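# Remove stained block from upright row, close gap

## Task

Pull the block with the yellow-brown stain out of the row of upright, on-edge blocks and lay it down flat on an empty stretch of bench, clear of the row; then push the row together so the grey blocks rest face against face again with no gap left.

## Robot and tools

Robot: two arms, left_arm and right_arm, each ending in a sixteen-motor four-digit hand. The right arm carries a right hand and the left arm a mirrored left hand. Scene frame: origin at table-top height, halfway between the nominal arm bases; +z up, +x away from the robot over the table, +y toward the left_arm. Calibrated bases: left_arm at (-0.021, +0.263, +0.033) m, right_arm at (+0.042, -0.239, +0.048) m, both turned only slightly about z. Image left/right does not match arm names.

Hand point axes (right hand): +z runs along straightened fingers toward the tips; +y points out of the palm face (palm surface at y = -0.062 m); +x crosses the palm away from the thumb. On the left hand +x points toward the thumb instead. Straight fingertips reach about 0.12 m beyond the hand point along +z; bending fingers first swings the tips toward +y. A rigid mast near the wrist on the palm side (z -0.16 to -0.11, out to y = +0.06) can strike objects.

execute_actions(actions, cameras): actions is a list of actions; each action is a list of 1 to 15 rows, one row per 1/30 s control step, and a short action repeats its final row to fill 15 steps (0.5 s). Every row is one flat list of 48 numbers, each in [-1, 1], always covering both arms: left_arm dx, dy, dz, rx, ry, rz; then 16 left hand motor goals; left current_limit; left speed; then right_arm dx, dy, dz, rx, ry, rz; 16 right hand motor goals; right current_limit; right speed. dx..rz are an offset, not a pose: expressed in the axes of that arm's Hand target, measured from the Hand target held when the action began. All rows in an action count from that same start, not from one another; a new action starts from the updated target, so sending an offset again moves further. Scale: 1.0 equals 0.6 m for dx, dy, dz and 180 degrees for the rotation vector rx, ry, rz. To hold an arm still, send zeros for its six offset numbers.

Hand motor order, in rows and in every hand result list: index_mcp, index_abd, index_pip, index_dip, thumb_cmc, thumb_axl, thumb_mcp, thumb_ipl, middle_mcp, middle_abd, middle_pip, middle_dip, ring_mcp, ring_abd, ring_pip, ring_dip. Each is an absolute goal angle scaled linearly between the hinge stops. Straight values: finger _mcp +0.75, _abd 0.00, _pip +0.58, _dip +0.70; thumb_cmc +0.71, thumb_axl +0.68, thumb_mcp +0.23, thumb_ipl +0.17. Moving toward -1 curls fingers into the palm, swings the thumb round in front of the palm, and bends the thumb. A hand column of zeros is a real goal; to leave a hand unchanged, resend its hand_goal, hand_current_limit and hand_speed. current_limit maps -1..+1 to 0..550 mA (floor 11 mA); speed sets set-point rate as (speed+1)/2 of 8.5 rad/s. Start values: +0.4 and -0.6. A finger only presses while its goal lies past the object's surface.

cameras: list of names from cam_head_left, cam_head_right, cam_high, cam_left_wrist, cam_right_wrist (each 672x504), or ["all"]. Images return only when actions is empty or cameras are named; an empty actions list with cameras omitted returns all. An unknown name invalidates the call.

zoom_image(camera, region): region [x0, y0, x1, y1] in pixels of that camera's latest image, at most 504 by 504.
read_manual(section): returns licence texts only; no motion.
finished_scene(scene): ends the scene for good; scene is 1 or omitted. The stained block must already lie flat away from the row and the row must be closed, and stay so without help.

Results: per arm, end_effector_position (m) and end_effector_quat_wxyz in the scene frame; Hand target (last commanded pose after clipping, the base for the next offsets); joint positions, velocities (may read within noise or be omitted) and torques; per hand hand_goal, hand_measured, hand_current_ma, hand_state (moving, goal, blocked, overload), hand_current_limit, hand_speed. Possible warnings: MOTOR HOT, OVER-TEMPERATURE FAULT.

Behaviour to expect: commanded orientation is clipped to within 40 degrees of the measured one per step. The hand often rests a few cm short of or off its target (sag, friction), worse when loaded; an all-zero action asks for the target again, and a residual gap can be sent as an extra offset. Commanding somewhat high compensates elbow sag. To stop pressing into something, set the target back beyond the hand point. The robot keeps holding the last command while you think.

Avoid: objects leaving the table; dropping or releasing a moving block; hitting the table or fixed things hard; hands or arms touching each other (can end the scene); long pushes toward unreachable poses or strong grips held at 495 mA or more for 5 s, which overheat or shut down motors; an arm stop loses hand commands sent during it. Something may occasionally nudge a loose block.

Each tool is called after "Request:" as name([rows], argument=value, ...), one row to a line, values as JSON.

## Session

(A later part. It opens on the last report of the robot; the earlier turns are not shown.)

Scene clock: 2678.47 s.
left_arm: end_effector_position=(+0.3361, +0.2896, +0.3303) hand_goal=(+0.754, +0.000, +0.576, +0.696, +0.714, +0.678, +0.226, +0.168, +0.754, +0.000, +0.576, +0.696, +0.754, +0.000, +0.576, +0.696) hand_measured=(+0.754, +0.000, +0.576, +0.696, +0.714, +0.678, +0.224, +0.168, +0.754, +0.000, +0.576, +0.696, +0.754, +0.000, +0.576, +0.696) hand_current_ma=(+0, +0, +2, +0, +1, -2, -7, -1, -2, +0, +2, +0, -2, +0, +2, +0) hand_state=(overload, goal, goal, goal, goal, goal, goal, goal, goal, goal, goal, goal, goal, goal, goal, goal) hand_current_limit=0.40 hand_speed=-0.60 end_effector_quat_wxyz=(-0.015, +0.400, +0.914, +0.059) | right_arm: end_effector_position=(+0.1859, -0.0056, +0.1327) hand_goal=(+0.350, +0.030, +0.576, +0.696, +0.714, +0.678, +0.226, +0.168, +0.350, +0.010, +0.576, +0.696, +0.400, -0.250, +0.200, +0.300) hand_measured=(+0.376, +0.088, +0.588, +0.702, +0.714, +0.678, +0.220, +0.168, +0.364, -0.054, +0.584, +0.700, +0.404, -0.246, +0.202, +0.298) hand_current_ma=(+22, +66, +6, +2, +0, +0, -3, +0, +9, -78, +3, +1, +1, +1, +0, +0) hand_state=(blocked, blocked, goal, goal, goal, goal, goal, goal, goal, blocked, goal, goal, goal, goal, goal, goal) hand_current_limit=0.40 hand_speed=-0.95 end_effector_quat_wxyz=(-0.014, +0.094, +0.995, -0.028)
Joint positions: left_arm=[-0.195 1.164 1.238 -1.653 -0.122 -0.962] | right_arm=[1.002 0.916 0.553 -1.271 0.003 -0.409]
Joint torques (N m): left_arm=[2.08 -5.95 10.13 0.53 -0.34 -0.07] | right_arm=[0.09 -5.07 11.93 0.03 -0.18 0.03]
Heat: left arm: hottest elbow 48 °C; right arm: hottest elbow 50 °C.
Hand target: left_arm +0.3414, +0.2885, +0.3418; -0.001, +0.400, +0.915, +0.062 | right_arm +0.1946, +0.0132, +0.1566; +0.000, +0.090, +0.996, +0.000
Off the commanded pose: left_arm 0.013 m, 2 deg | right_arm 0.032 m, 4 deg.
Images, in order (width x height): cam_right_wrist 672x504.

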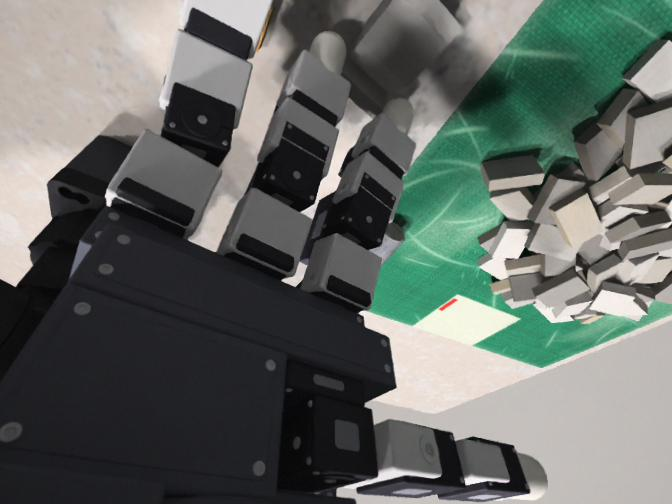

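Request:
execute_actions([
  [[0,0,0,0,0,0,0.754,0,0.576,0.696,0.714,0.678,0.226,0.168,0.754,0,0.576,0.696,0.754,0,0.576,0.696,0.4,-0.6,0.0066,-0.019,0.0433,0,0,0,0.37,0.03,0.576,0.696,0.714,0.678,0.226,0.168,0.365,0.01,0.576,0.696,0.4,-0.25,0.2,0.3,0.4,-0.95]],
], cameras=["cam_right_wrist"])

Request:
zoom_image(camera="cam_right_wrist", region=[300, 0, 460, 130])

Scene clock: 2714.97 s.
left_arm: end_effector_position=(+0.3361, +0.2896, +0.3303) hand_goal=(+0.754, +0.000, +0.576, +0.696, +0.714, +0.678, +0.226, +0.168, +0.754, +0.000, +0.576, +0.696, +0.754, +0.000, +0.576, +0.696) hand_measured=(+0.754, +0.000, +0.576, +0.696, +0.714, +0.678, +0.224, +0.168, +0.754, +0.000, +0.576, +0.696, +0.754, +0.000, +0.576, +0.696) hand_current_ma=(+0, +0, +2, +0, +1, -2, -7, -1, -2, +0, +2, +0, -2, +0, +2, +0) hand_state=(overload, goal, goal, goal, goal, goal, goal, goal, goal, goal, goal, goal, goal, goal, goal, goal) hand_current_limit=0.40 hand_speed=-0.60 end_effector_quat_wxyz=(-0.015, +0.400, +0.914, +0.059) | right_arm: end_effector_position=(+0.1873, -0.0032, +0.1304) hand_goal=(+0.370, +0.030, +0.576, +0.696, +0.714, +0.678, +0.226, +0.168, +0.366, +0.010, +0.576, +0.696, +0.400, -0.250, +0.200, +0.300) hand_measured=(+0.382, +0.088, +0.588, +0.702, +0.714, +0.678, +0.220, +0.168, +0.368, -0.054, +0.578, +0.698, +0.404, -0.246, +0.202, +0.298) hand_current_ma=(+6, +66, +6, +2, +0, +0, -3, +0, +0, -77, +0, +0, +1, +1, +0, +0) hand_state=(goal, blocked, goal, goal, goal, goal, goal, goal, goal, blocked, goal, goal, goal, goal, goal, goal) hand_current_limit=0.40 hand_speed=-0.95 end_effector_quat_wxyz=(-0.006, +0.094, +0.995, -0.013)
Joint positions: left_arm=[-0.195 1.164 1.238 -1.653 -0.122 -0.962] | right_arm=[1.002 0.901 0.532 -1.23 0.002 -0.409]
Joint torques (N m): left_arm=[1.96 -5.83 10.11 0.55 -0.34 -0.08] | right_arm=[-0.32 -4.13 7.75 1.02 -0.14 -0.03]
Heat: left arm: hottest elbow 48 °C; right arm: hottest elbow 52 °C.
Hand target: left_arm +0.3414, +0.2885, +0.3418; -0.001, +0.400, +0.915, +0.062 | right_arm +0.1886, +0.0026, +0.1305; +0.000, +0.090, +0.996, +0.000
Off the commanded pose: left_arm 0.013 m, 2 deg | right_arm 0.006 m, 2 deg.
Images, in order (width x height): cam_right_wrist 672x504.

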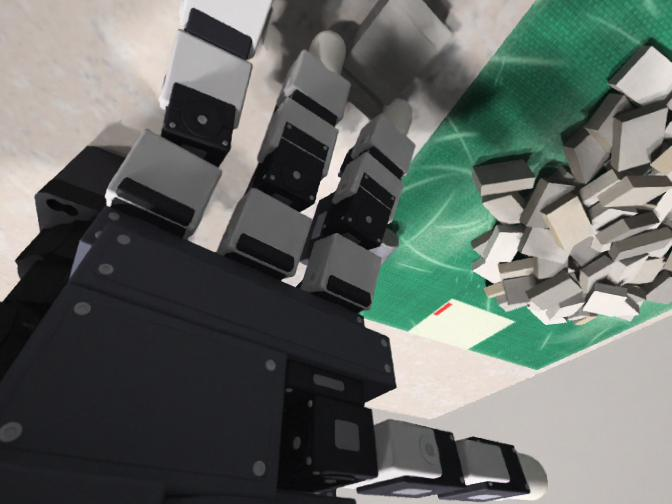

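Scaled by 3.150 from the camera's 672x504 image, which has a finer 960x720 frame.

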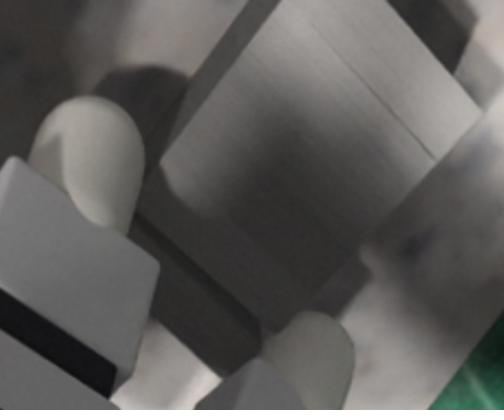

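Request:
zoom_image(camera="cam_right_wrist", region=[335, 40, 405, 125])

Scaled by 5.929 from the camera's 672x504 image, which has a finer 960x720 frame.

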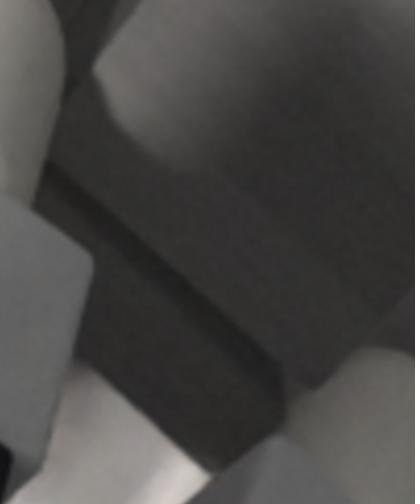

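Request:
execute_actions([
  [[0,0,0,0,0,0,0.754,0,0.576,0.696,0.714,0.678,0.226,0.168,0.754,0,0.576,0.696,0.754,0,0.576,0.696,0.4,-0.6,0.001,-0.005,0.0125,0,0,0,0.38,0.03,0.576,0.696,0.714,0.678,0.226,0.168,0.37,0.01,0.576,0.696,0.4,-0.25,0.2,0.3,0.4,-0.95]],
], cameras=["cam_right_wrist"])

Request:
zoom_image(camera="cam_right_wrist", region=[330, 30, 410, 115])

Scene clock: 2758.07 s.
left_arm: end_effector_position=(+0.3361, +0.2896, +0.3303) hand_goal=(+0.754, +0.000, +0.576, +0.696, +0.714, +0.678, +0.226, +0.168, +0.754, +0.000, +0.576, +0.696, +0.754, +0.000, +0.576, +0.696) hand_measured=(+0.754, +0.000, +0.576, +0.696, +0.714, +0.678, +0.224, +0.168, +0.754, +0.000, +0.576, +0.696, +0.754, +0.000, +0.576, +0.696) hand_current_ma=(+0, +0, +2, +0, +1, -2, -7, -1, -2, +0, +2, +0, -2, +0, +2, +0) hand_state=(overload, goal, goal, goal, goal, goal, goal, goal, goal, goal, goal, goal, goal, goal, goal, goal) hand_current_limit=0.40 hand_speed=-0.60 end_effector_quat_wxyz=(-0.015, +0.400, +0.914, +0.059) | right_arm: end_effector_position=(+0.1875, -0.0027, +0.1272) hand_goal=(+0.380, +0.030, +0.576, +0.696, +0.714, +0.678, +0.226, +0.168, +0.370, +0.010, +0.576, +0.696, +0.400, -0.250, +0.200, +0.300) hand_measured=(+0.386, +0.088, +0.586, +0.700, +0.714, +0.678, +0.220, +0.168, +0.366, -0.060, +0.574, +0.696, +0.404, -0.246, +0.202, +0.298) hand_current_ma=(+2, +66, +4, +1, +0, +0, -3, +0, -1, -88, +0, +0, +1, +1, +0, +0) hand_state=(goal, blocked, goal, goal, goal, goal, goal, goal, goal, blocked, goal, goal, goal, goal, goal, goal) hand_current_limit=0.40 hand_speed=-0.95 end_effector_quat_wxyz=(-0.003, +0.094, +0.996, -0.007)
Joint positions: left_arm=[-0.195 1.164 1.238 -1.653 -0.122 -0.962] | right_arm=[1.002 0.897 0.518 -1.207 0.002 -0.409]
Joint torques (N m): left_arm=[2.14 -5.77 10.13 0.51 -0.34 -0.09] | right_arm=[-0.26 -3.78 7.09 0.99 -0.11 -0.06]
Heat: left arm: hottest elbow 48 °C; right arm: hottest elbow 47 °C.
Hand target: left_arm +0.3414, +0.2885, +0.3418; -0.001, +0.400, +0.915, +0.062 | right_arm +0.1875, -0.0002, +0.1231; +0.000, +0.090, +0.996, +0.000
Off the commanded pose: left_arm 0.013 m, 2 deg | right_arm 0.005 m, 1 deg.
Images, in order (width x height): cam_right_wrist 672x504.

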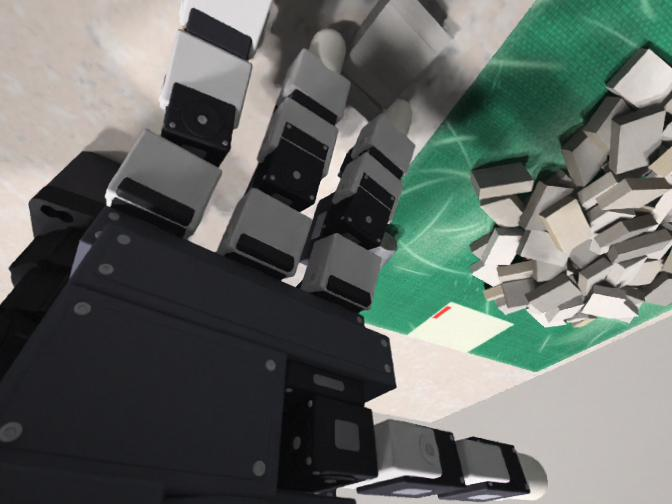

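Scaled by 5.929 from the camera's 672x504 image, which has a finer 960x720 frame.

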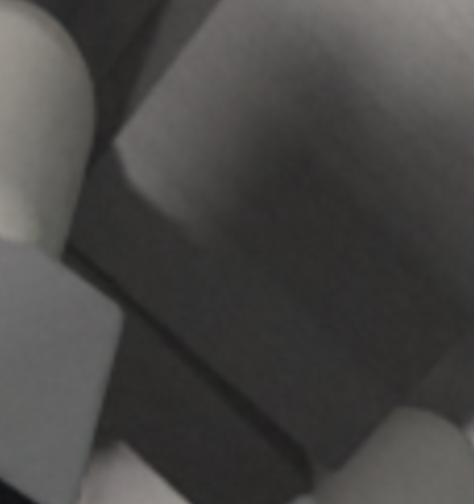

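Request:
execute_actions([
  [[0,0,0,0,0,0,0.754,0,0.576,0.696,0.714,0.678,0.226,0.168,0.754,0,0.576,0.696,0.754,0,0.576,0.696,0.4,-0.6,0.001,-0.002,0.0125,0,0,0,0.386,0.03,0.576,0.696,0.714,0.678,0.226,0.168,0.37,0.01,0.576,0.696,0.4,-0.25,0.2,0.3,0.4,-0.95]],
], cameras=["cam_right_wrist"])

Request:
zoom_image(camera="cam_right_wrist", region=[330, 30, 410, 115])

Scene clock: 2766.87 s.
left_arm: end_effector_position=(+0.3361, +0.2896, +0.3303) hand_goal=(+0.754, +0.000, +0.576, +0.696, +0.714, +0.678, +0.226, +0.168, +0.754, +0.000, +0.576, +0.696, +0.754, +0.000, +0.576, +0.696) hand_measured=(+0.754, +0.000, +0.576, +0.696, +0.714, +0.678, +0.224, +0.168, +0.754, +0.000, +0.576, +0.696, +0.754, +0.000, +0.576, +0.696) hand_current_ma=(+0, +0, +2, +0, +1, -2, -7, -1, -2, +0, +2, +0, -2, +0, +2, +0) hand_state=(overload, goal, goal, goal, goal, goal, goal, goal, goal, goal, goal, goal, goal, goal, goal, goal) hand_current_limit=0.40 hand_speed=-0.60 end_effector_quat_wxyz=(-0.015, +0.400, +0.914, +0.059) | right_arm: end_effector_position=(+0.1875, -0.0024, +0.1228) hand_goal=(+0.386, +0.030, +0.576, +0.696, +0.714, +0.678, +0.226, +0.168, +0.370, +0.010, +0.576, +0.696, +0.400, -0.250, +0.200, +0.300) hand_measured=(+0.390, +0.088, +0.580, +0.698, +0.714, +0.678, +0.220, +0.168, +0.362, -0.066, +0.572, +0.696, +0.404, -0.246, +0.202, +0.298) hand_current_ma=(+1, +66, +1, +0, +0, +0, -3, +0, -3, -101, -1, +0, +1, +1, +0, +0) hand_state=(goal, blocked, goal, goal, goal, goal, goal, goal, goal, blocked, goal, goal, goal, goal, goal, goal) hand_current_limit=0.40 hand_speed=-0.95 end_effector_quat_wxyz=(-0.001, +0.094, +0.996, -0.003)
Joint positions: left_arm=[-0.195 1.164 1.238 -1.653 -0.122 -0.962] | right_arm=[1.002 0.897 0.504 -1.183 0.001 -0.409]
Joint torques (N m): left_arm=[2.02 -5.89 10.17 0.54 -0.34 -0.08] | right_arm=[-0.32 -3.02 6.78 1.07 -0.09 -0.07]
Heat: left arm: hottest elbow 48 °C; right arm: hottest elbow 46 °C.
Hand target: left_arm +0.3414, +0.2885, +0.3418; -0.001, +0.400, +0.915, +0.062 | right_arm +0.1867, -0.0013, +0.1155; +0.000, +0.090, +0.996, +0.000
Off the commanded pose: left_arm 0.013 m, 2 deg | right_arm 0.007 m, 1 deg.
Images, in order (width x height): cam_right_wrist 672x504.

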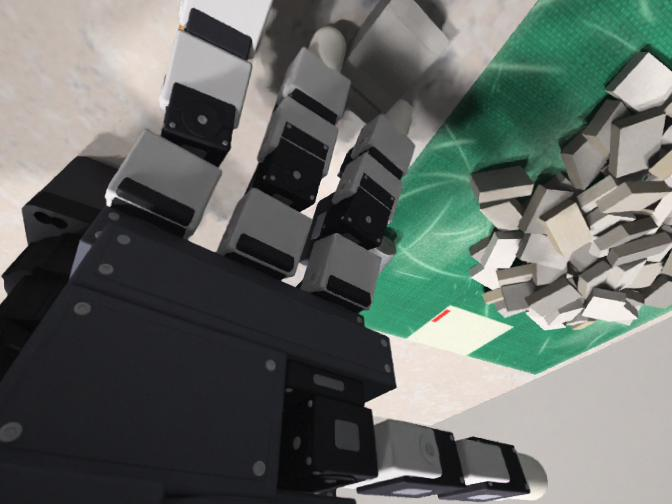

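Scaled by 5.929 from the camera's 672x504 image, which has a finer 960x720 frame.

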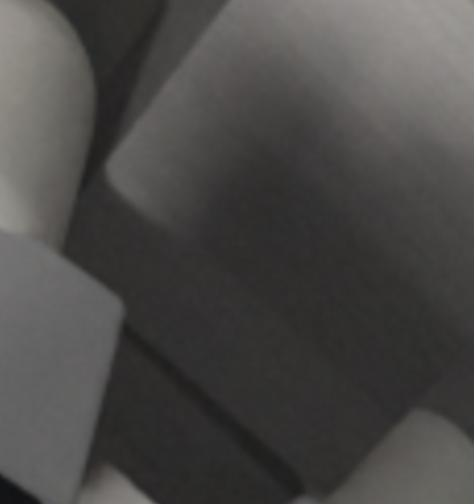

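Request:
execute_actions([
  [[0,0,0,0,0,0,0.754,0,0.576,0.696,0.714,0.678,0.226,0.168,0.754,0,0.576,0.696,0.754,0,0.576,0.696,0.4,-0.6,0.001,-0.002,0.008,0,0,0,0.39,0.03,0.576,0.696,0.714,0.678,0.226,0.168,0.366,0.01,0.576,0.696,0.4,-0.25,0.2,0.3,0.4,-0.95]],
], cameras=["cam_right_wrist","cam_head_left"])

Request:
zoom_image(camera="cam_right_wrist", region=[330, 30, 410, 115])

Request:
zoom_image(camera="cam_head_left", region=[350, 390, 440, 480])

Scene clock: 2778.57 s.
left_arm: end_effector_position=(+0.3361, +0.2896, +0.3303) hand_goal=(+0.754, +0.000, +0.576, +0.696, +0.714, +0.678, +0.226, +0.168, +0.754, +0.000, +0.576, +0.696, +0.754, +0.000, +0.576, +0.696) hand_measured=(+0.754, +0.000, +0.576, +0.696, +0.714, +0.678, +0.224, +0.168, +0.754, +0.000, +0.576, +0.696, +0.754, +0.000, +0.576, +0.696) hand_current_ma=(+0, +0, +2, +0, +1, -2, -7, -1, -2, +0, +2, +0, -2, +0, +2, +0) hand_state=(overload, goal, goal, goal, goal, goal, goal, goal, goal, goal, goal, goal, goal, goal, goal, goal) hand_current_limit=0.40 hand_speed=-0.60 end_effector_quat_wxyz=(-0.015, +0.400, +0.914, +0.059) | right_arm: end_effector_position=(+0.1876, -0.0023, +0.1200) hand_goal=(+0.390, +0.030, +0.576, +0.696, +0.714, +0.678, +0.226, +0.168, +0.366, +0.010, +0.576, +0.696, +0.400, -0.250, +0.200, +0.300) hand_measured=(+0.390, +0.090, +0.578, +0.698, +0.714, +0.678, +0.220, +0.168, +0.358, -0.070, +0.572, +0.696, +0.404, -0.246, +0.202, +0.298) hand_current_ma=(+0, +67, +0, +0, +0, +0, -3, +0, -3, -110, -1, +0, +1, +1, +0, +0) hand_state=(goal, blocked, goal, goal, goal, goal, goal, goal, goal, blocked, goal, goal, goal, goal, goal, goal) hand_current_limit=0.40 hand_speed=-0.95 end_effector_quat_wxyz=(+0.000, +0.094, +0.996, +0.000)
Joint positions: left_arm=[-0.195 1.164 1.238 -1.653 -0.122 -0.962] | right_arm=[1.002 0.897 0.494 -1.168 0.001 -0.409]
Joint torques (N m): left_arm=[2.08 -5.77 10.1 0.54 -0.33 -0.08] | right_arm=[-0.26 -2.73 6.57 1.07 -0.09 -0.06]
Heat: left arm: hottest elbow 48 °C; right arm: hottest elbow 46 °C.
Hand target: left_arm +0.3414, +0.2885, +0.3418; -0.001, +0.400, +0.915, +0.062 | right_arm +0.1859, -0.0024, +0.1107; +0.000, +0.090, +0.996, +0.000
Off the commanded pose: left_arm 0.013 m, 2 deg | right_arm 0.009 m, 0 deg.
Images, in order (width x height): cam_head_left 672x504, cam_right_wrist 672x504.

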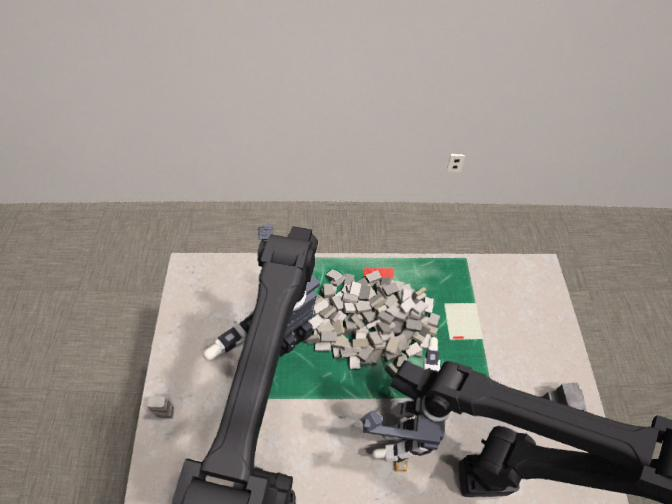

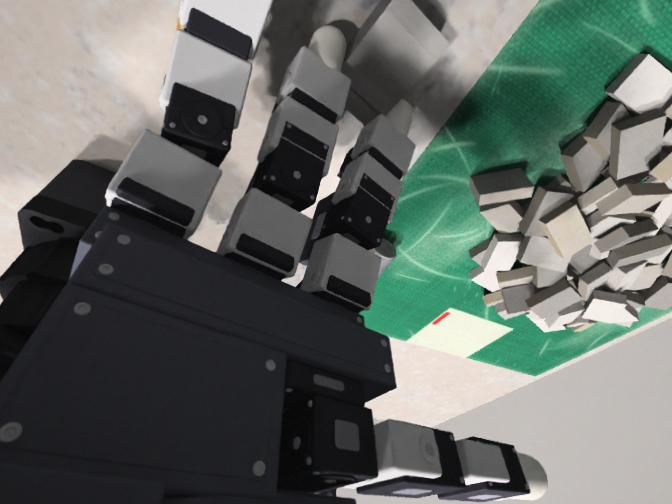

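Scaled by 5.929 from the camera's 672x504 image, which has a finer 960x720 frame.

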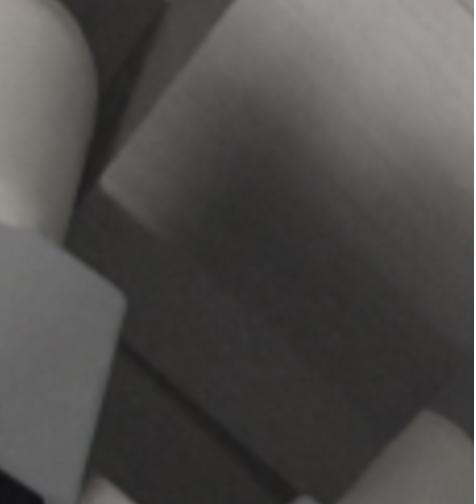

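Scaled by 5.600 from the camera's 672x504 image, which has a finer 960x720 frame.

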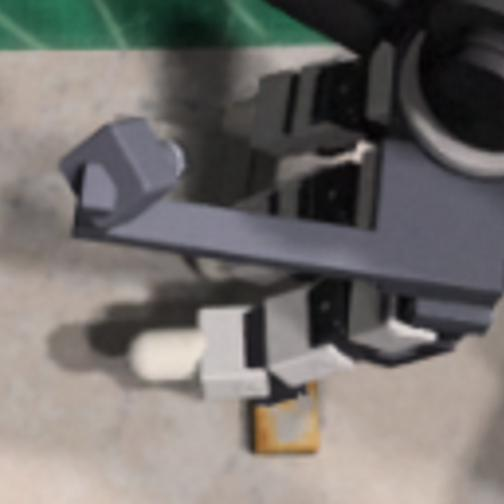

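Request:
execute_actions([
  [[0,0,0,0,0,0,0.754,0,0.576,0.696,0.714,0.678,0.226,0.168,0.754,0,0.576,0.696,0.754,0,0.576,0.696,0.4,-0.6,0,0,0,0,0,0,0.39,0.13,0.576,0.696,0.714,0.678,0.226,0.168,0.366,-0.11,0.576,0.696,0.4,-0.25,0.2,0.3,0.4,-0.96]],
  [[0,0,0,0,0,0,0.754,0,0.576,0.696,0.714,0.678,0.226,0.168,0.754,0,0.576,0.696,0.754,0,0.576,0.696,0.4,-0.6,0,0,0,0,0,0,0.39,0.22,0.576,0.696,0.714,0.678,0.226,0.168,0.366,-0.2,0.576,0.696,0.4,-0.3,0.2,0.3,0.4,-0.93]],
], cameras=["cam_right_wrist"])

Request:
zoom_image(camera="cam_right_wrist", region=[320, 10, 440, 130])

Scene clock: 2793.73 s.
left_arm: end_effector_position=(+0.3361, +0.2896, +0.3303) hand_goal=(+0.754, +0.000, +0.576, +0.696, +0.714, +0.678, +0.226, +0.168, +0.754, +0.000, +0.576, +0.696, +0.754, +0.000, +0.576, +0.696) hand_measured=(+0.754, +0.000, +0.576, +0.696, +0.714, +0.678, +0.224, +0.168, +0.754, +0.000, +0.576, +0.696, +0.754, +0.000, +0.576, +0.696) hand_current_ma=(+0, +0, +2, +0, +1, -2, -7, -1, -2, +0, +2, +0, -2, +0, +2, +0) hand_state=(overload, goal, goal, goal, goal, goal, goal, goal, goal, goal, goal, goal, goal, goal, goal, goal) hand_current_limit=0.40 hand_speed=-0.60 end_effector_quat_wxyz=(-0.015, +0.400, +0.914, +0.059) | right_arm: end_effector_position=(+0.1877, -0.0022, +0.1183) hand_goal=(+0.390, +0.220, +0.576, +0.696, +0.714, +0.678, +0.226, +0.168, +0.366, -0.200, +0.576, +0.696, +0.400, -0.300, +0.200, +0.300) hand_measured=(+0.392, +0.216, +0.578, +0.698, +0.714, +0.678, +0.220, +0.168, +0.368, -0.182, +0.578, +0.698, +0.404, -0.294, +0.202, +0.298) hand_current_ma=(+0, -1, +0, +0, +0, +0, -3, +0, +1, +8, +0, +0, +1, +1, +0, +0) hand_state=(goal, goal, goal, goal, goal, goal, goal, goal, goal, goal, goal, goal, goal, goal, goal, goal) hand_current_limit=0.40 hand_speed=-0.93 end_effector_quat_wxyz=(+0.002, +0.094, +0.996, +0.002)
Joint positions: left_arm=[-0.195 1.164 1.238 -1.653 -0.122 -0.962] | right_arm=[1.002 0.897 0.488 -1.157 0.001 -0.409]
Joint torques (N m): left_arm=[2.08 -5.83 10.14 0.51 -0.34 -0.08] | right_arm=[-0.38 -2.84 7.01 0.69 -0.11 -0.05]
Heat: left arm: hottest elbow 48 °C; right arm: hottest elbow 45 °C.
Hand target: left_arm +0.3414, +0.2885, +0.3418; -0.001, +0.400, +0.915, +0.062 | right_arm +0.1858, -0.0024, +0.1107; +0.000, +0.090, +0.996, +0.000
Off the commanded pose: left_arm 0.013 m, 2 deg | right_arm 0.008 m, 1 deg.
Images, in order (width x height): cam_right_wrist 672x504.

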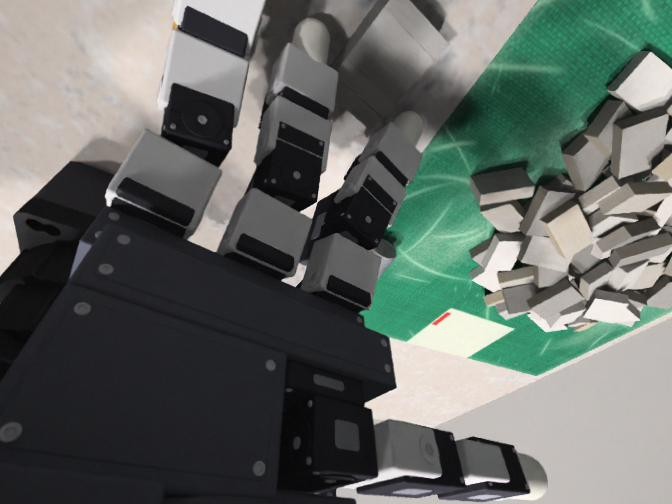

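Scaled by 4.200 from the camera's 672x504 image, which has a finer 960x720 frame.

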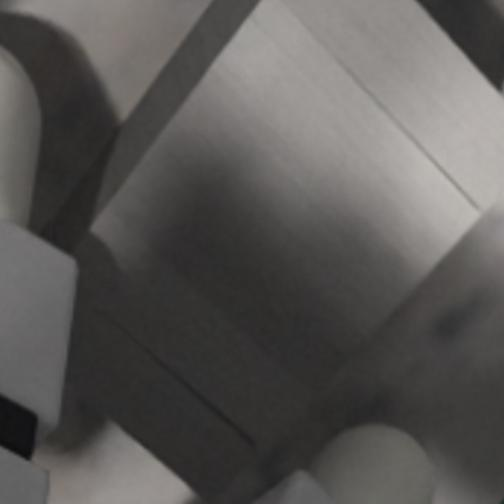

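Request:
execute_actions([
  [[0,0,0,0,0,0,0.754,0,0.576,0.696,0.714,0.678,0.226,0.168,0.754,0,0.576,0.696,0.754,0,0.576,0.696,0.4,-0.6,0,-0.01,-0.065,0,0,0,0.39,0.22,0.576,0.696,0.714,0.678,0.226,0.168,0.366,-0.2,0.576,0.696,0.4,-0.35,0.2,0.3,0.4,-0.9]],
  [[0,0,0,0,0,0,0.754,0,0.576,0.696,0.714,0.678,0.226,0.168,0.754,0,0.576,0.696,0.754,0,0.576,0.696,0.4,-0.6,0,0.02,-0.1,0,0,0,0.6,0.22,0.576,0.696,0.714,0.678,0.226,0.168,0.6,-0.2,0.576,0.696,0.4,-0.35,0.2,0.3,0.4,-0.8]],
], cameras=["cam_right_wrist","cam_head_left","cam_head_right"])

Request:
zoom_image(camera="cam_right_wrist", region=[270, 0, 420, 130])

Request:
zoom_image(camera="cam_head_left", region=[350, 390, 440, 480])

Request:
zoom_image(camera="cam_head_right", region=[350, 390, 440, 480])

Scene clock: 2805.90 s.
left_arm: end_effector_position=(+0.3361, +0.2896, +0.3303) hand_goal=(+0.754, +0.000, +0.576, +0.696, +0.714, +0.678, +0.226, +0.168, +0.754, +0.000, +0.576, +0.696, +0.754, +0.000, +0.576, +0.696) hand_measured=(+0.754, +0.000, +0.576, +0.696, +0.714, +0.678, +0.224, +0.168, +0.754, +0.000, +0.576, +0.696, +0.754, +0.000, +0.576, +0.696) hand_current_ma=(+0, +0, +2, +0, +1, -2, -7, -1, -2, +0, +2, +0, -2, +0, +2, +0) hand_state=(overload, goal, goal, goal, goal, goal, goal, goal, goal, goal, goal, goal, goal, goal, goal, goal) hand_current_limit=0.40 hand_speed=-0.60 end_effector_quat_wxyz=(-0.015, +0.400, +0.914, +0.059) | right_arm: end_effector_position=(+0.1873, +0.0004, +0.2023) hand_goal=(+0.600, +0.220, +0.576, +0.696, +0.714, +0.678, +0.226, +0.168, +0.600, -0.200, +0.576, +0.696, +0.400, -0.350, +0.200, +0.300) hand_measured=(+0.598, +0.216, +0.578, +0.698, +0.714, +0.678, +0.220, +0.168, +0.598, -0.196, +0.578, +0.698, +0.406, -0.344, +0.202, +0.298) hand_current_ma=(+0, -1, +0, +0, +0, +0, -3, +0, +0, +1, +0, +0, +2, +1, +0, +0) hand_state=(goal, goal, goal, goal, goal, goal, goal, goal, goal, goal, goal, goal, goal, goal, goal, goal) hand_current_limit=0.40 hand_speed=-0.80 end_effector_quat_wxyz=(-0.001, +0.089, +0.996, -0.003)
Joint positions: left_arm=[-0.195 1.164 1.238 -1.653 -0.122 -0.962] | right_arm=[1.007 0.828 0.688 -1.437 0.001 -0.413]
Joint torques (N m): left_arm=[2.02 -5.77 10.14 0.55 -0.33 -0.08] | right_arm=[0.15 -3.6 10.21 -0.5 -0.07 0.12]
Heat: left arm: hottest elbow 48 °C; right arm: hottest elbow 44 °C.
Hand target: left_arm +0.3414, +0.2885, +0.3418; -0.001, +0.400, +0.915, +0.062 | right_arm +0.1868, +0.0035, +0.2097; +0.000, +0.090, +0.996, +0.000
Off the commanded pose: left_arm 0.013 m, 2 deg | right_arm 0.008 m, 0 deg.
Images, in order (width x height): cam_head_left 672x504, cam_head_right 672x504, cam_right_wrist 672x504.

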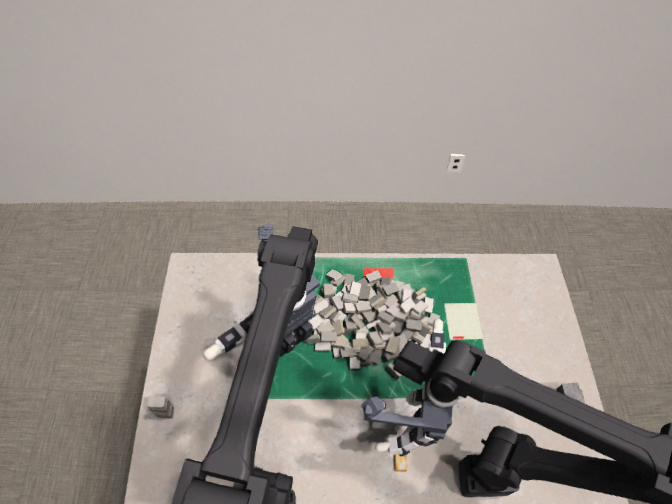

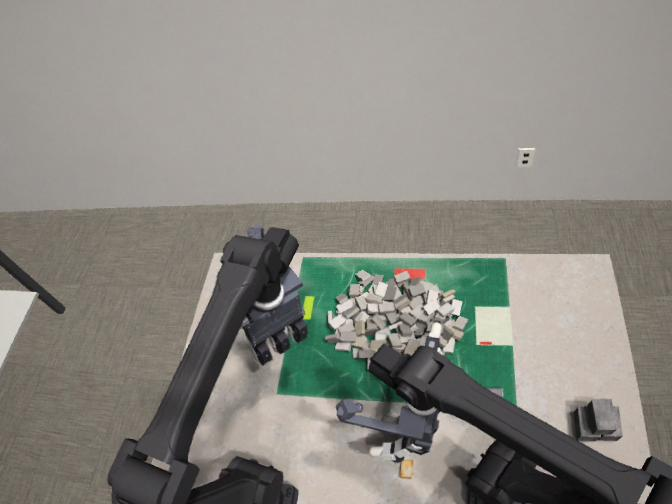

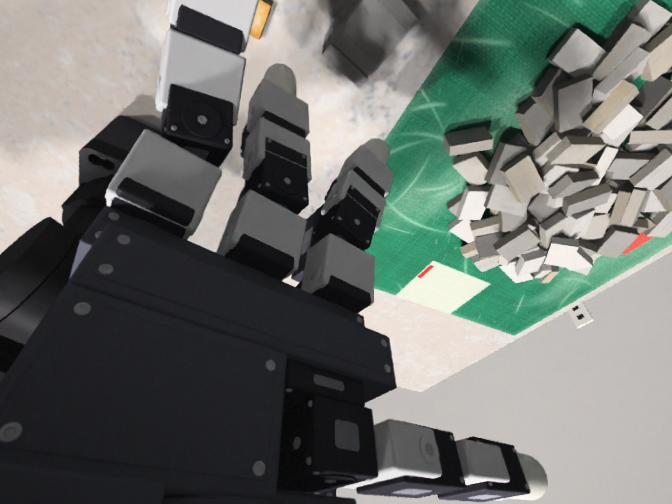

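Scaled by 3.360 from the camera's 672x504 image, which has a finer 960x720 frame.

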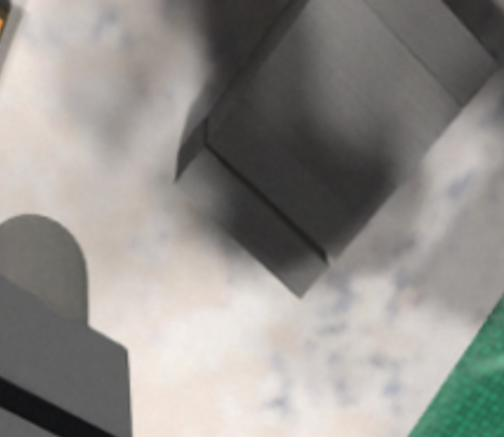

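Scaled by 5.600 from the camera's 672x504 image, which has a finer 960x720 frame.

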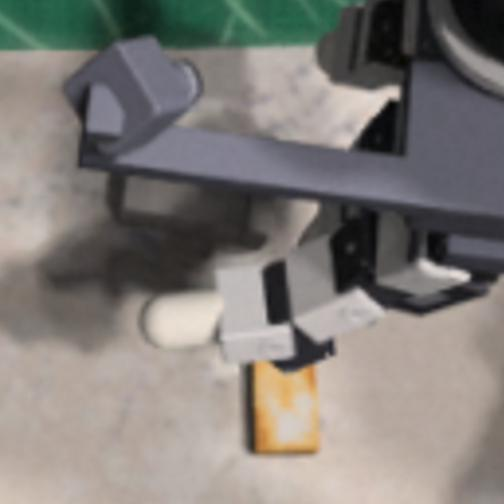

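Scaled by 5.600 from the camera's 672x504 image, which has a finer 960x720 frame.

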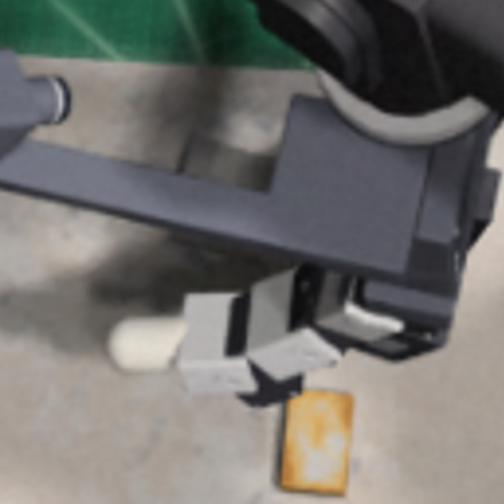

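Request:
zoom_image(camera="cam_right_wrist", region=[315, 20, 385, 95])

Scaled by 6.720 from the camera's 672x504 image, which has a finer 960x720 frame.

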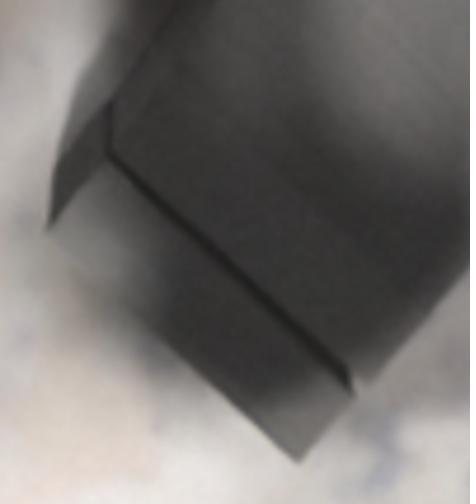

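Request:
execute_actions([
  [[0,0,0,0,0,0,0.754,0,0.576,0.696,0.714,0.678,0.226,0.168,0.754,0,0.576,0.696,0.754,0,0.576,0.696,0.4,-0.6,-0.04,-0.08,-0.1,0,0,0,0.754,0.05,0.576,0.696,0.714,0.678,0.226,0.168,0.754,-0.05,0.576,0.696,0.5,-0.2,0.4,0.5,0.4,-0.8]],
  [[0,0,0,0,0,0,0.754,0,0.576,0.696,0.714,0.678,0.226,0.168,0.754,0,0.576,0.696,0.754,0,0.576,0.696,0.4,-0.6,-0.08,-0.15,-0.06,0,0,0,0.754,0,0.576,0.696,0.714,0.678,0.226,0.168,0.754,0,0.576,0.696,0.754,0,0.576,0.696,0.4,-0.7]],
], cameras=["cam_head_left","cam_head_right","cam_high","cam_right_wrist","cam_left_wrist"])

Request:
zoom_image(camera="cam_head_left", region=[350, 390, 440, 480])

Request:
zoom_image(camera="cam_head_right", region=[350, 390, 440, 480])

Request:
zoom_image(camera="cam_left_wrist", region=[490, 110, 630, 215])

Scene clock: 2853.63 s.
left_arm: end_effector_position=(+0.3361, +0.2896, +0.3303) hand_goal=(+0.754, +0.000, +0.576, +0.696, +0.714, +0.678, +0.226, +0.168, +0.754, +0.000, +0.576, +0.696, +0.754, +0.000, +0.576, +0.696) hand_measured=(+0.754, +0.000, +0.576, +0.696, +0.714, +0.678, +0.224, +0.168, +0.754, +0.000, +0.576, +0.696, +0.754, +0.000, +0.576, +0.696) hand_current_ma=(+0, +0, +2, +0, +1, -2, -7, -1, -2, +0, +2, +0, -2, +0, +2, +0) hand_state=(overload, goal, goal, goal, goal, goal, goal, goal, goal, goal, goal, goal, goal, goal, goal, goal) hand_current_limit=0.40 hand_speed=-0.60 end_effector_quat_wxyz=(-0.015, +0.400, +0.914, +0.059) | right_arm: end_effector_position=(+0.2314, -0.1472, +0.2897) hand_goal=(+0.754, +0.000, +0.576, +0.696, +0.714, +0.678, +0.226, +0.168, +0.754, +0.000, +0.576, +0.696, +0.754, +0.000, +0.576, +0.696) hand_measured=(+0.754, +0.002, +0.576, +0.698, +0.716, +0.678, +0.220, +0.168, +0.754, -0.002, +0.576, +0.698, +0.752, -0.004, +0.574, +0.692) hand_current_ma=(+0, +0, +0, +0, +0, +0, -3, +0, +0, +0, +0, +0, -1, -1, +0, -1) hand_state=(goal, goal, goal, goal, goal, goal, goal, goal, goal, goal, goal, goal, goal, goal, goal, goal) hand_current_limit=0.40 hand_speed=-0.70 end_effector_quat_wxyz=(+0.030, +0.090, +0.995, +0.013)
Joint positions: left_arm=[-0.195 1.164 1.238 -1.653 -0.122 -0.962] | right_arm=[0.09 0.649 0.835 -1.694 -0.017 -1.328]
Joint torques (N m): left_arm=[2.08 -5.83 10.13 0.58 -0.33 -0.08] | right_arm=[-0.44 -0.73 11.89 -0.43 -0.19 -0.11]
Heat: left arm: hottest elbow 48 °C; right arm: hottest elbow 48 °C.
Hand target: left_arm +0.3414, +0.2885, +0.3418; -0.001, +0.400, +0.915, +0.062 | right_arm +0.2331, -0.1452, +0.3056; +0.000, +0.090, +0.996, +0.000
Off the commanded pose: left_arm 0.013 m, 2 deg | right_arm 0.016 m, 4 deg.
joint sent to its limit (right arm) — joint 4 (wrist pitch), lower limit. The joint targets are off in orientation, not in position.

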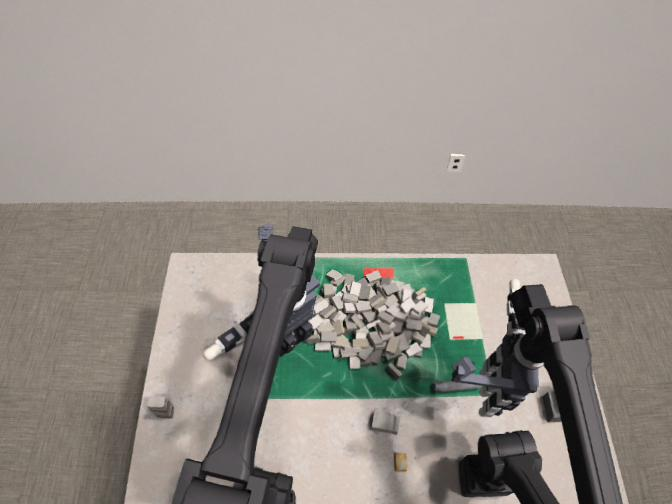

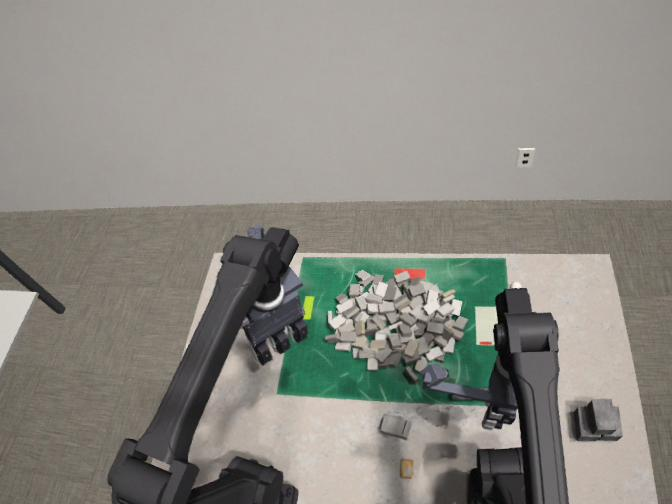

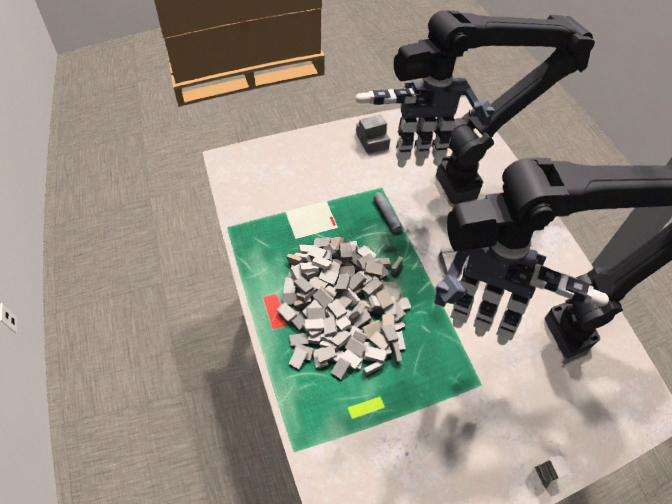

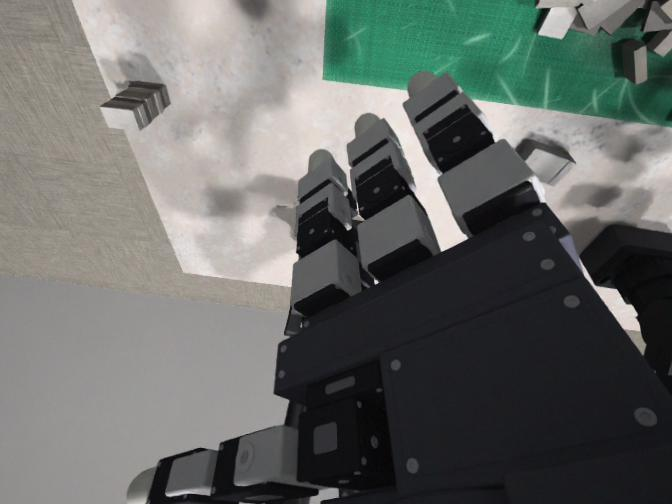

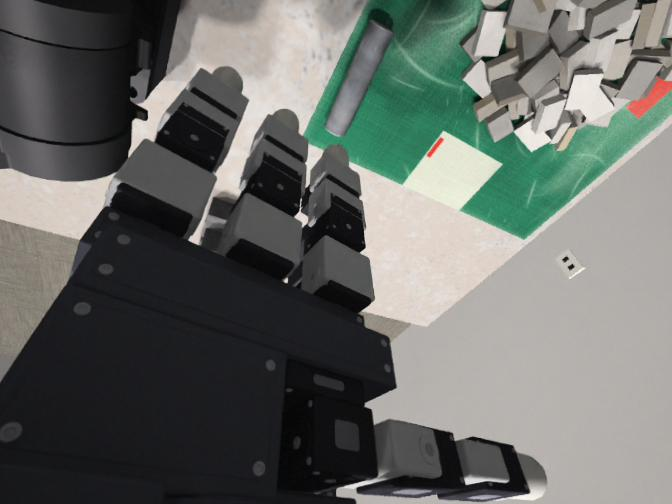

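Scaled by 5.600 from the camera's 672x504 image, which has a finer 960x720 frame.

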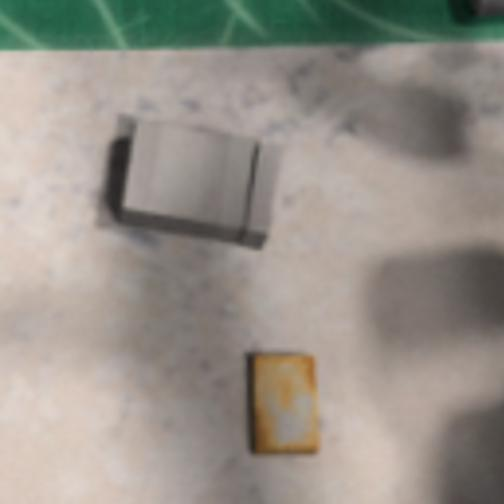

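Scaled by 5.600 from the camera's 672x504 image, which has a finer 960x720 frame.

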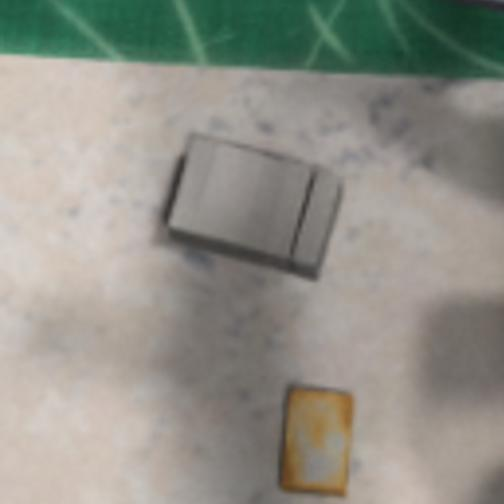

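Scaled by 3.600 from the camera's 672x504 image, which has a finer 960x720 frame.

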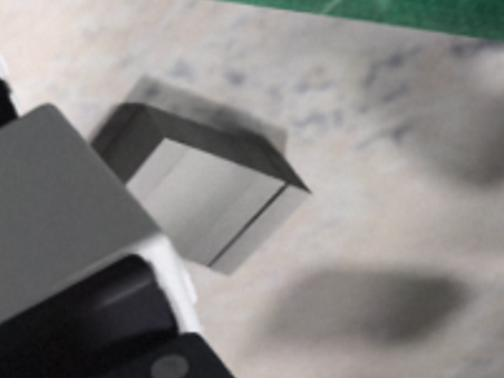

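Request:
execute_actions([
  [[0,0,0,0,0,0,0.754,0,0.576,0.696,0.714,0.678,0.226,0.168,0.754,0,0.576,0.696,0.754,0,0.576,0.696,0.4,-0.6,0.0558,0.1397,0.088,0,0,0,0.945,-0.085,0.576,0.696,0.714,0.678,0.226,0.168,0.945,0.085,0.576,0.696,0.4,-0.1,0.2,0.3,0.4,-0.7]],
  [[0,0,0,0,0,0,0.754,0,0.576,0.696,0.714,0.678,0.226,0.168,0.754,0,0.576,0.696,0.754,0,0.576,0.696,0.4,-0.6,0.0558,0.1397,0.088,0,0,0,0.945,-0.085,0.576,0.696,0.714,0.678,0.226,0.168,0.945,0.085,0.576,0.696,0.4,-0.1,0.2,0.3,0.4,-0.7]],
  [[0,0,0,0,0,0,0.754,0,0.576,0.696,0.714,0.678,0.226,0.168,0.754,0,0.576,0.696,0.754,0,0.576,0.696,0.4,-0.6,0,0,0.075,0,0,0,0.945,-0.085,0.576,0.696,0.714,0.678,0.226,0.168,0.945,0.085,0.576,0.696,0.4,-0.1,0.2,0.3,0.4,-0.8]],
], cameras=["cam_right_wrist"])

Request:
zoom_image(camera="cam_right_wrist", region=[220, 20, 400, 200])

Scene clock: 2893.20 s.
left_arm: end_effector_position=(+0.3361, +0.2896, +0.3303) hand_goal=(+0.754, +0.000, +0.576, +0.696, +0.714, +0.678, +0.226, +0.168, +0.754, +0.000, +0.576, +0.696, +0.754, +0.000, +0.576, +0.696) hand_measured=(+0.754, +0.000, +0.576, +0.696, +0.714, +0.678, +0.224, +0.168, +0.754, +0.000, +0.576, +0.696, +0.754, +0.000, +0.576, +0.696) hand_current_ma=(+0, +0, +2, +0, +1, -2, -7, -1, -2, +0, +2, +0, -2, +0, +2, +0) hand_state=(overload, goal, goal, goal, goal, goal, goal, goal, goal, goal, goal, goal, goal, goal, goal, goal) hand_current_limit=0.40 hand_speed=-0.60 end_effector_quat_wxyz=(-0.015, +0.400, +0.914, +0.059) | right_arm: end_effector_position=(+0.1911, +0.0283, +0.1528) hand_goal=(+0.946, -0.084, +0.576, +0.696, +0.714, +0.678, +0.226, +0.168, +0.946, +0.086, +0.576, +0.696, +0.400, -0.100, +0.200, +0.300) hand_measured=(+0.942, -0.082, +0.576, +0.698, +0.714, +0.678, +0.220, +0.168, +0.942, +0.084, +0.576, +0.698, +0.406, -0.098, +0.204, +0.304) hand_current_ma=(-1, +0, +0, +0, +0, +0, -2, +0, -1, +0, +0, +0, +1, +0, +1, +1) hand_state=(goal, goal, goal, goal, goal, goal, goal, goal, goal, goal, goal, goal, goal, goal, goal, goal) hand_current_limit=0.40 hand_speed=-0.80 end_effector_quat_wxyz=(-0.005, +0.081, +0.997, -0.005)
Joint positions: left_arm=[-0.195 1.164 1.238 -1.653 -0.122 -0.962] | right_arm=[1.054 0.963 0.623 -1.245 -0.004 -0.381]
Joint torques (N m): left_arm=[2.02 -5.95 10.13 0.54 -0.34 -0.07] | right_arm=[-1.08 -4.37 8.85 0.32 0.11 0.13]
Heat: left arm: hottest elbow 48 °C; right arm: hottest elbow 48 °C.
Hand target: left_arm +0.3414, +0.2885, +0.3418; -0.001, +0.400, +0.915, +0.062 | right_arm +0.1971, +0.0317, +0.1551; +0.000, +0.090, +0.996, +0.000
Off the commanded pose: left_arm 0.013 m, 2 deg | right_arm 0.007 m, 1 deg.
Images, in order (width x height): cam_right_wrist 672x504.

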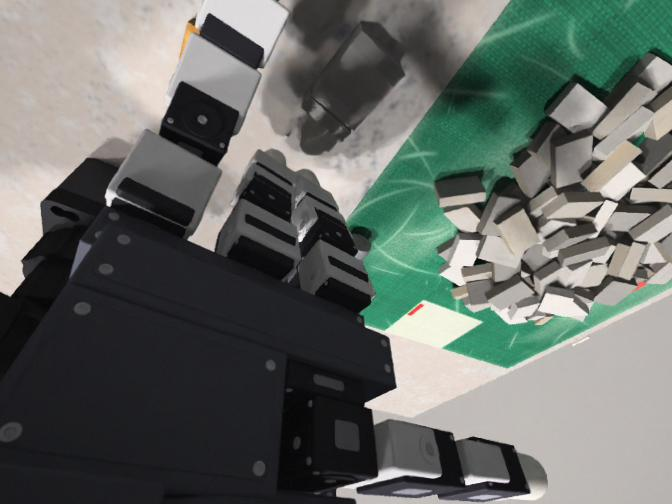

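Scaled by 2.800 from the camera's 672x504 image, which has a finer 960x720 frame.

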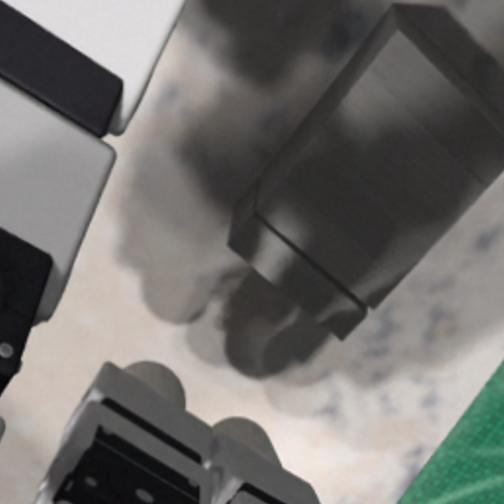

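Request:
execute_actions([
  [[0,0,0,0,0,0,0.754,0,0.576,0.696,0.714,0.678,0.226,0.168,0.754,0,0.576,0.696,0.754,0,0.576,0.696,0.4,-0.6,0.003,0,0.036,0,0,0,0.945,-0.085,0.576,0.696,0.714,0.678,0.226,0.168,0.945,0.085,0.576,0.696,0.4,-0.1,0.2,0.3,0.4,-0.8]],
  [[0,0,0,0,0,0,0.754,0,0.576,0.696,0.714,0.678,0.226,0.168,0.754,0,0.576,0.696,0.754,0,0.576,0.696,0.4,-0.6,0,0,0,0,0,0,0.83,-0.085,0.576,0.696,0.714,0.678,0.226,0.168,0.83,0.085,0.576,0.696,0.4,-0.1,0.2,0.3,0.2,-0.93]],
], cameras=["cam_right_wrist"])

Request:
zoom_image(camera="cam_right_wrist", region=[220, 20, 400, 200])

Scene clock: 2916.33 s.
left_arm: end_effector_position=(+0.3361, +0.2896, +0.3303) hand_goal=(+0.754, +0.000, +0.576, +0.696, +0.714, +0.678, +0.226, +0.168, +0.754, +0.000, +0.576, +0.696, +0.754, +0.000, +0.576, +0.696) hand_measured=(+0.754, +0.000, +0.576, +0.696, +0.714, +0.678, +0.224, +0.168, +0.754, +0.000, +0.576, +0.696, +0.754, +0.000, +0.576, +0.696) hand_current_ma=(+0, +0, +2, +0, +1, -2, -7, -1, -2, +0, +2, +0, -2, +0, +2, +0) hand_state=(overload, goal, goal, goal, goal, goal, goal, goal, goal, goal, goal, goal, goal, goal, goal, goal) hand_current_limit=0.40 hand_speed=-0.60 end_effector_quat_wxyz=(-0.015, +0.400, +0.914, +0.059) | right_arm: end_effector_position=(+0.1933, +0.0306, +0.1359) hand_goal=(+0.830, -0.084, +0.576, +0.696, +0.714, +0.678, +0.226, +0.168, +0.830, +0.086, +0.576, +0.696, +0.400, -0.100, +0.200, +0.300) hand_measured=(+0.830, -0.082, +0.576, +0.698, +0.714, +0.678, +0.220, +0.168, +0.830, +0.084, +0.576, +0.698, +0.406, -0.098, +0.204, +0.304) hand_current_ma=(+0, +0, +0, +0, +0, +0, -2, +0, +0, +0, +0, +0, +2, +0, +1, +1) hand_state=(goal, goal, goal, goal, goal, goal, goal, goal, goal, goal, goal, goal, goal, goal, goal, goal) hand_current_limit=0.20 hand_speed=-0.93 end_effector_quat_wxyz=(-0.002, +0.085, +0.996, +0.000)
Joint positions: left_arm=[-0.195 1.164 1.238 -1.653 -0.122 -0.962] | right_arm=[1.054 0.986 0.586 -1.172 -0.004 -0.374]
Joint torques (N m): left_arm=[2.02 -5.89 10.13 0.54 -0.33 -0.07] | right_arm=[-0.32 -4.31 8.02 0.35 0.11 0.12]
Heat: left arm: hottest elbow 48 °C; right arm: hottest elbow 47 °C.
Hand target: left_arm +0.3414, +0.2885, +0.3418; -0.001, +0.400, +0.915, +0.062 | right_arm +0.1954, +0.0321, +0.1335; +0.000, +0.090, +0.996, +0.000
Off the commanded pose: left_arm 0.013 m, 2 deg | right_arm 0.004 m, 1 deg.
Images, in order (width x height): cam_right_wrist 672x504.

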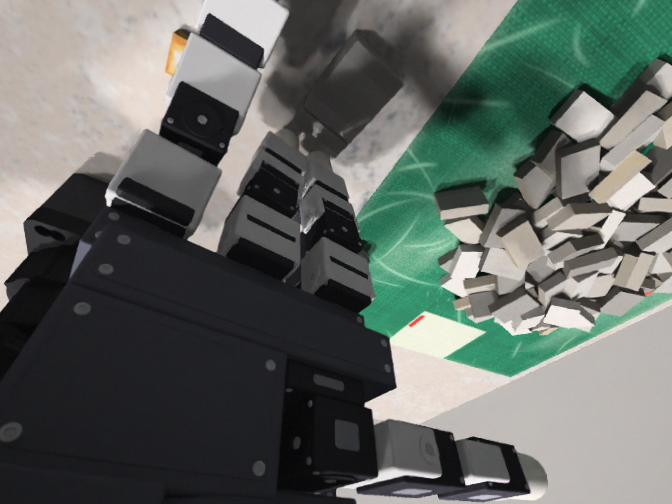

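Scaled by 2.800 from the camera's 672x504 image, which has a finer 960x720 frame.

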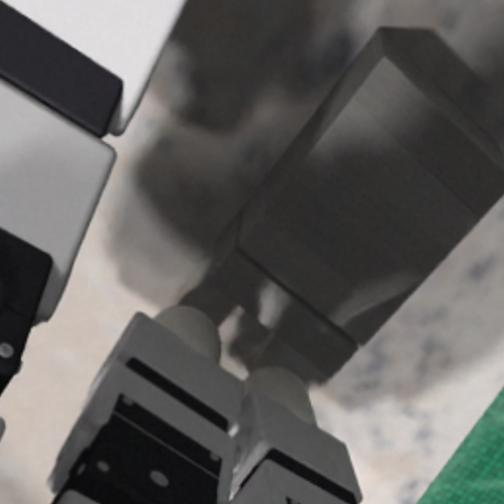

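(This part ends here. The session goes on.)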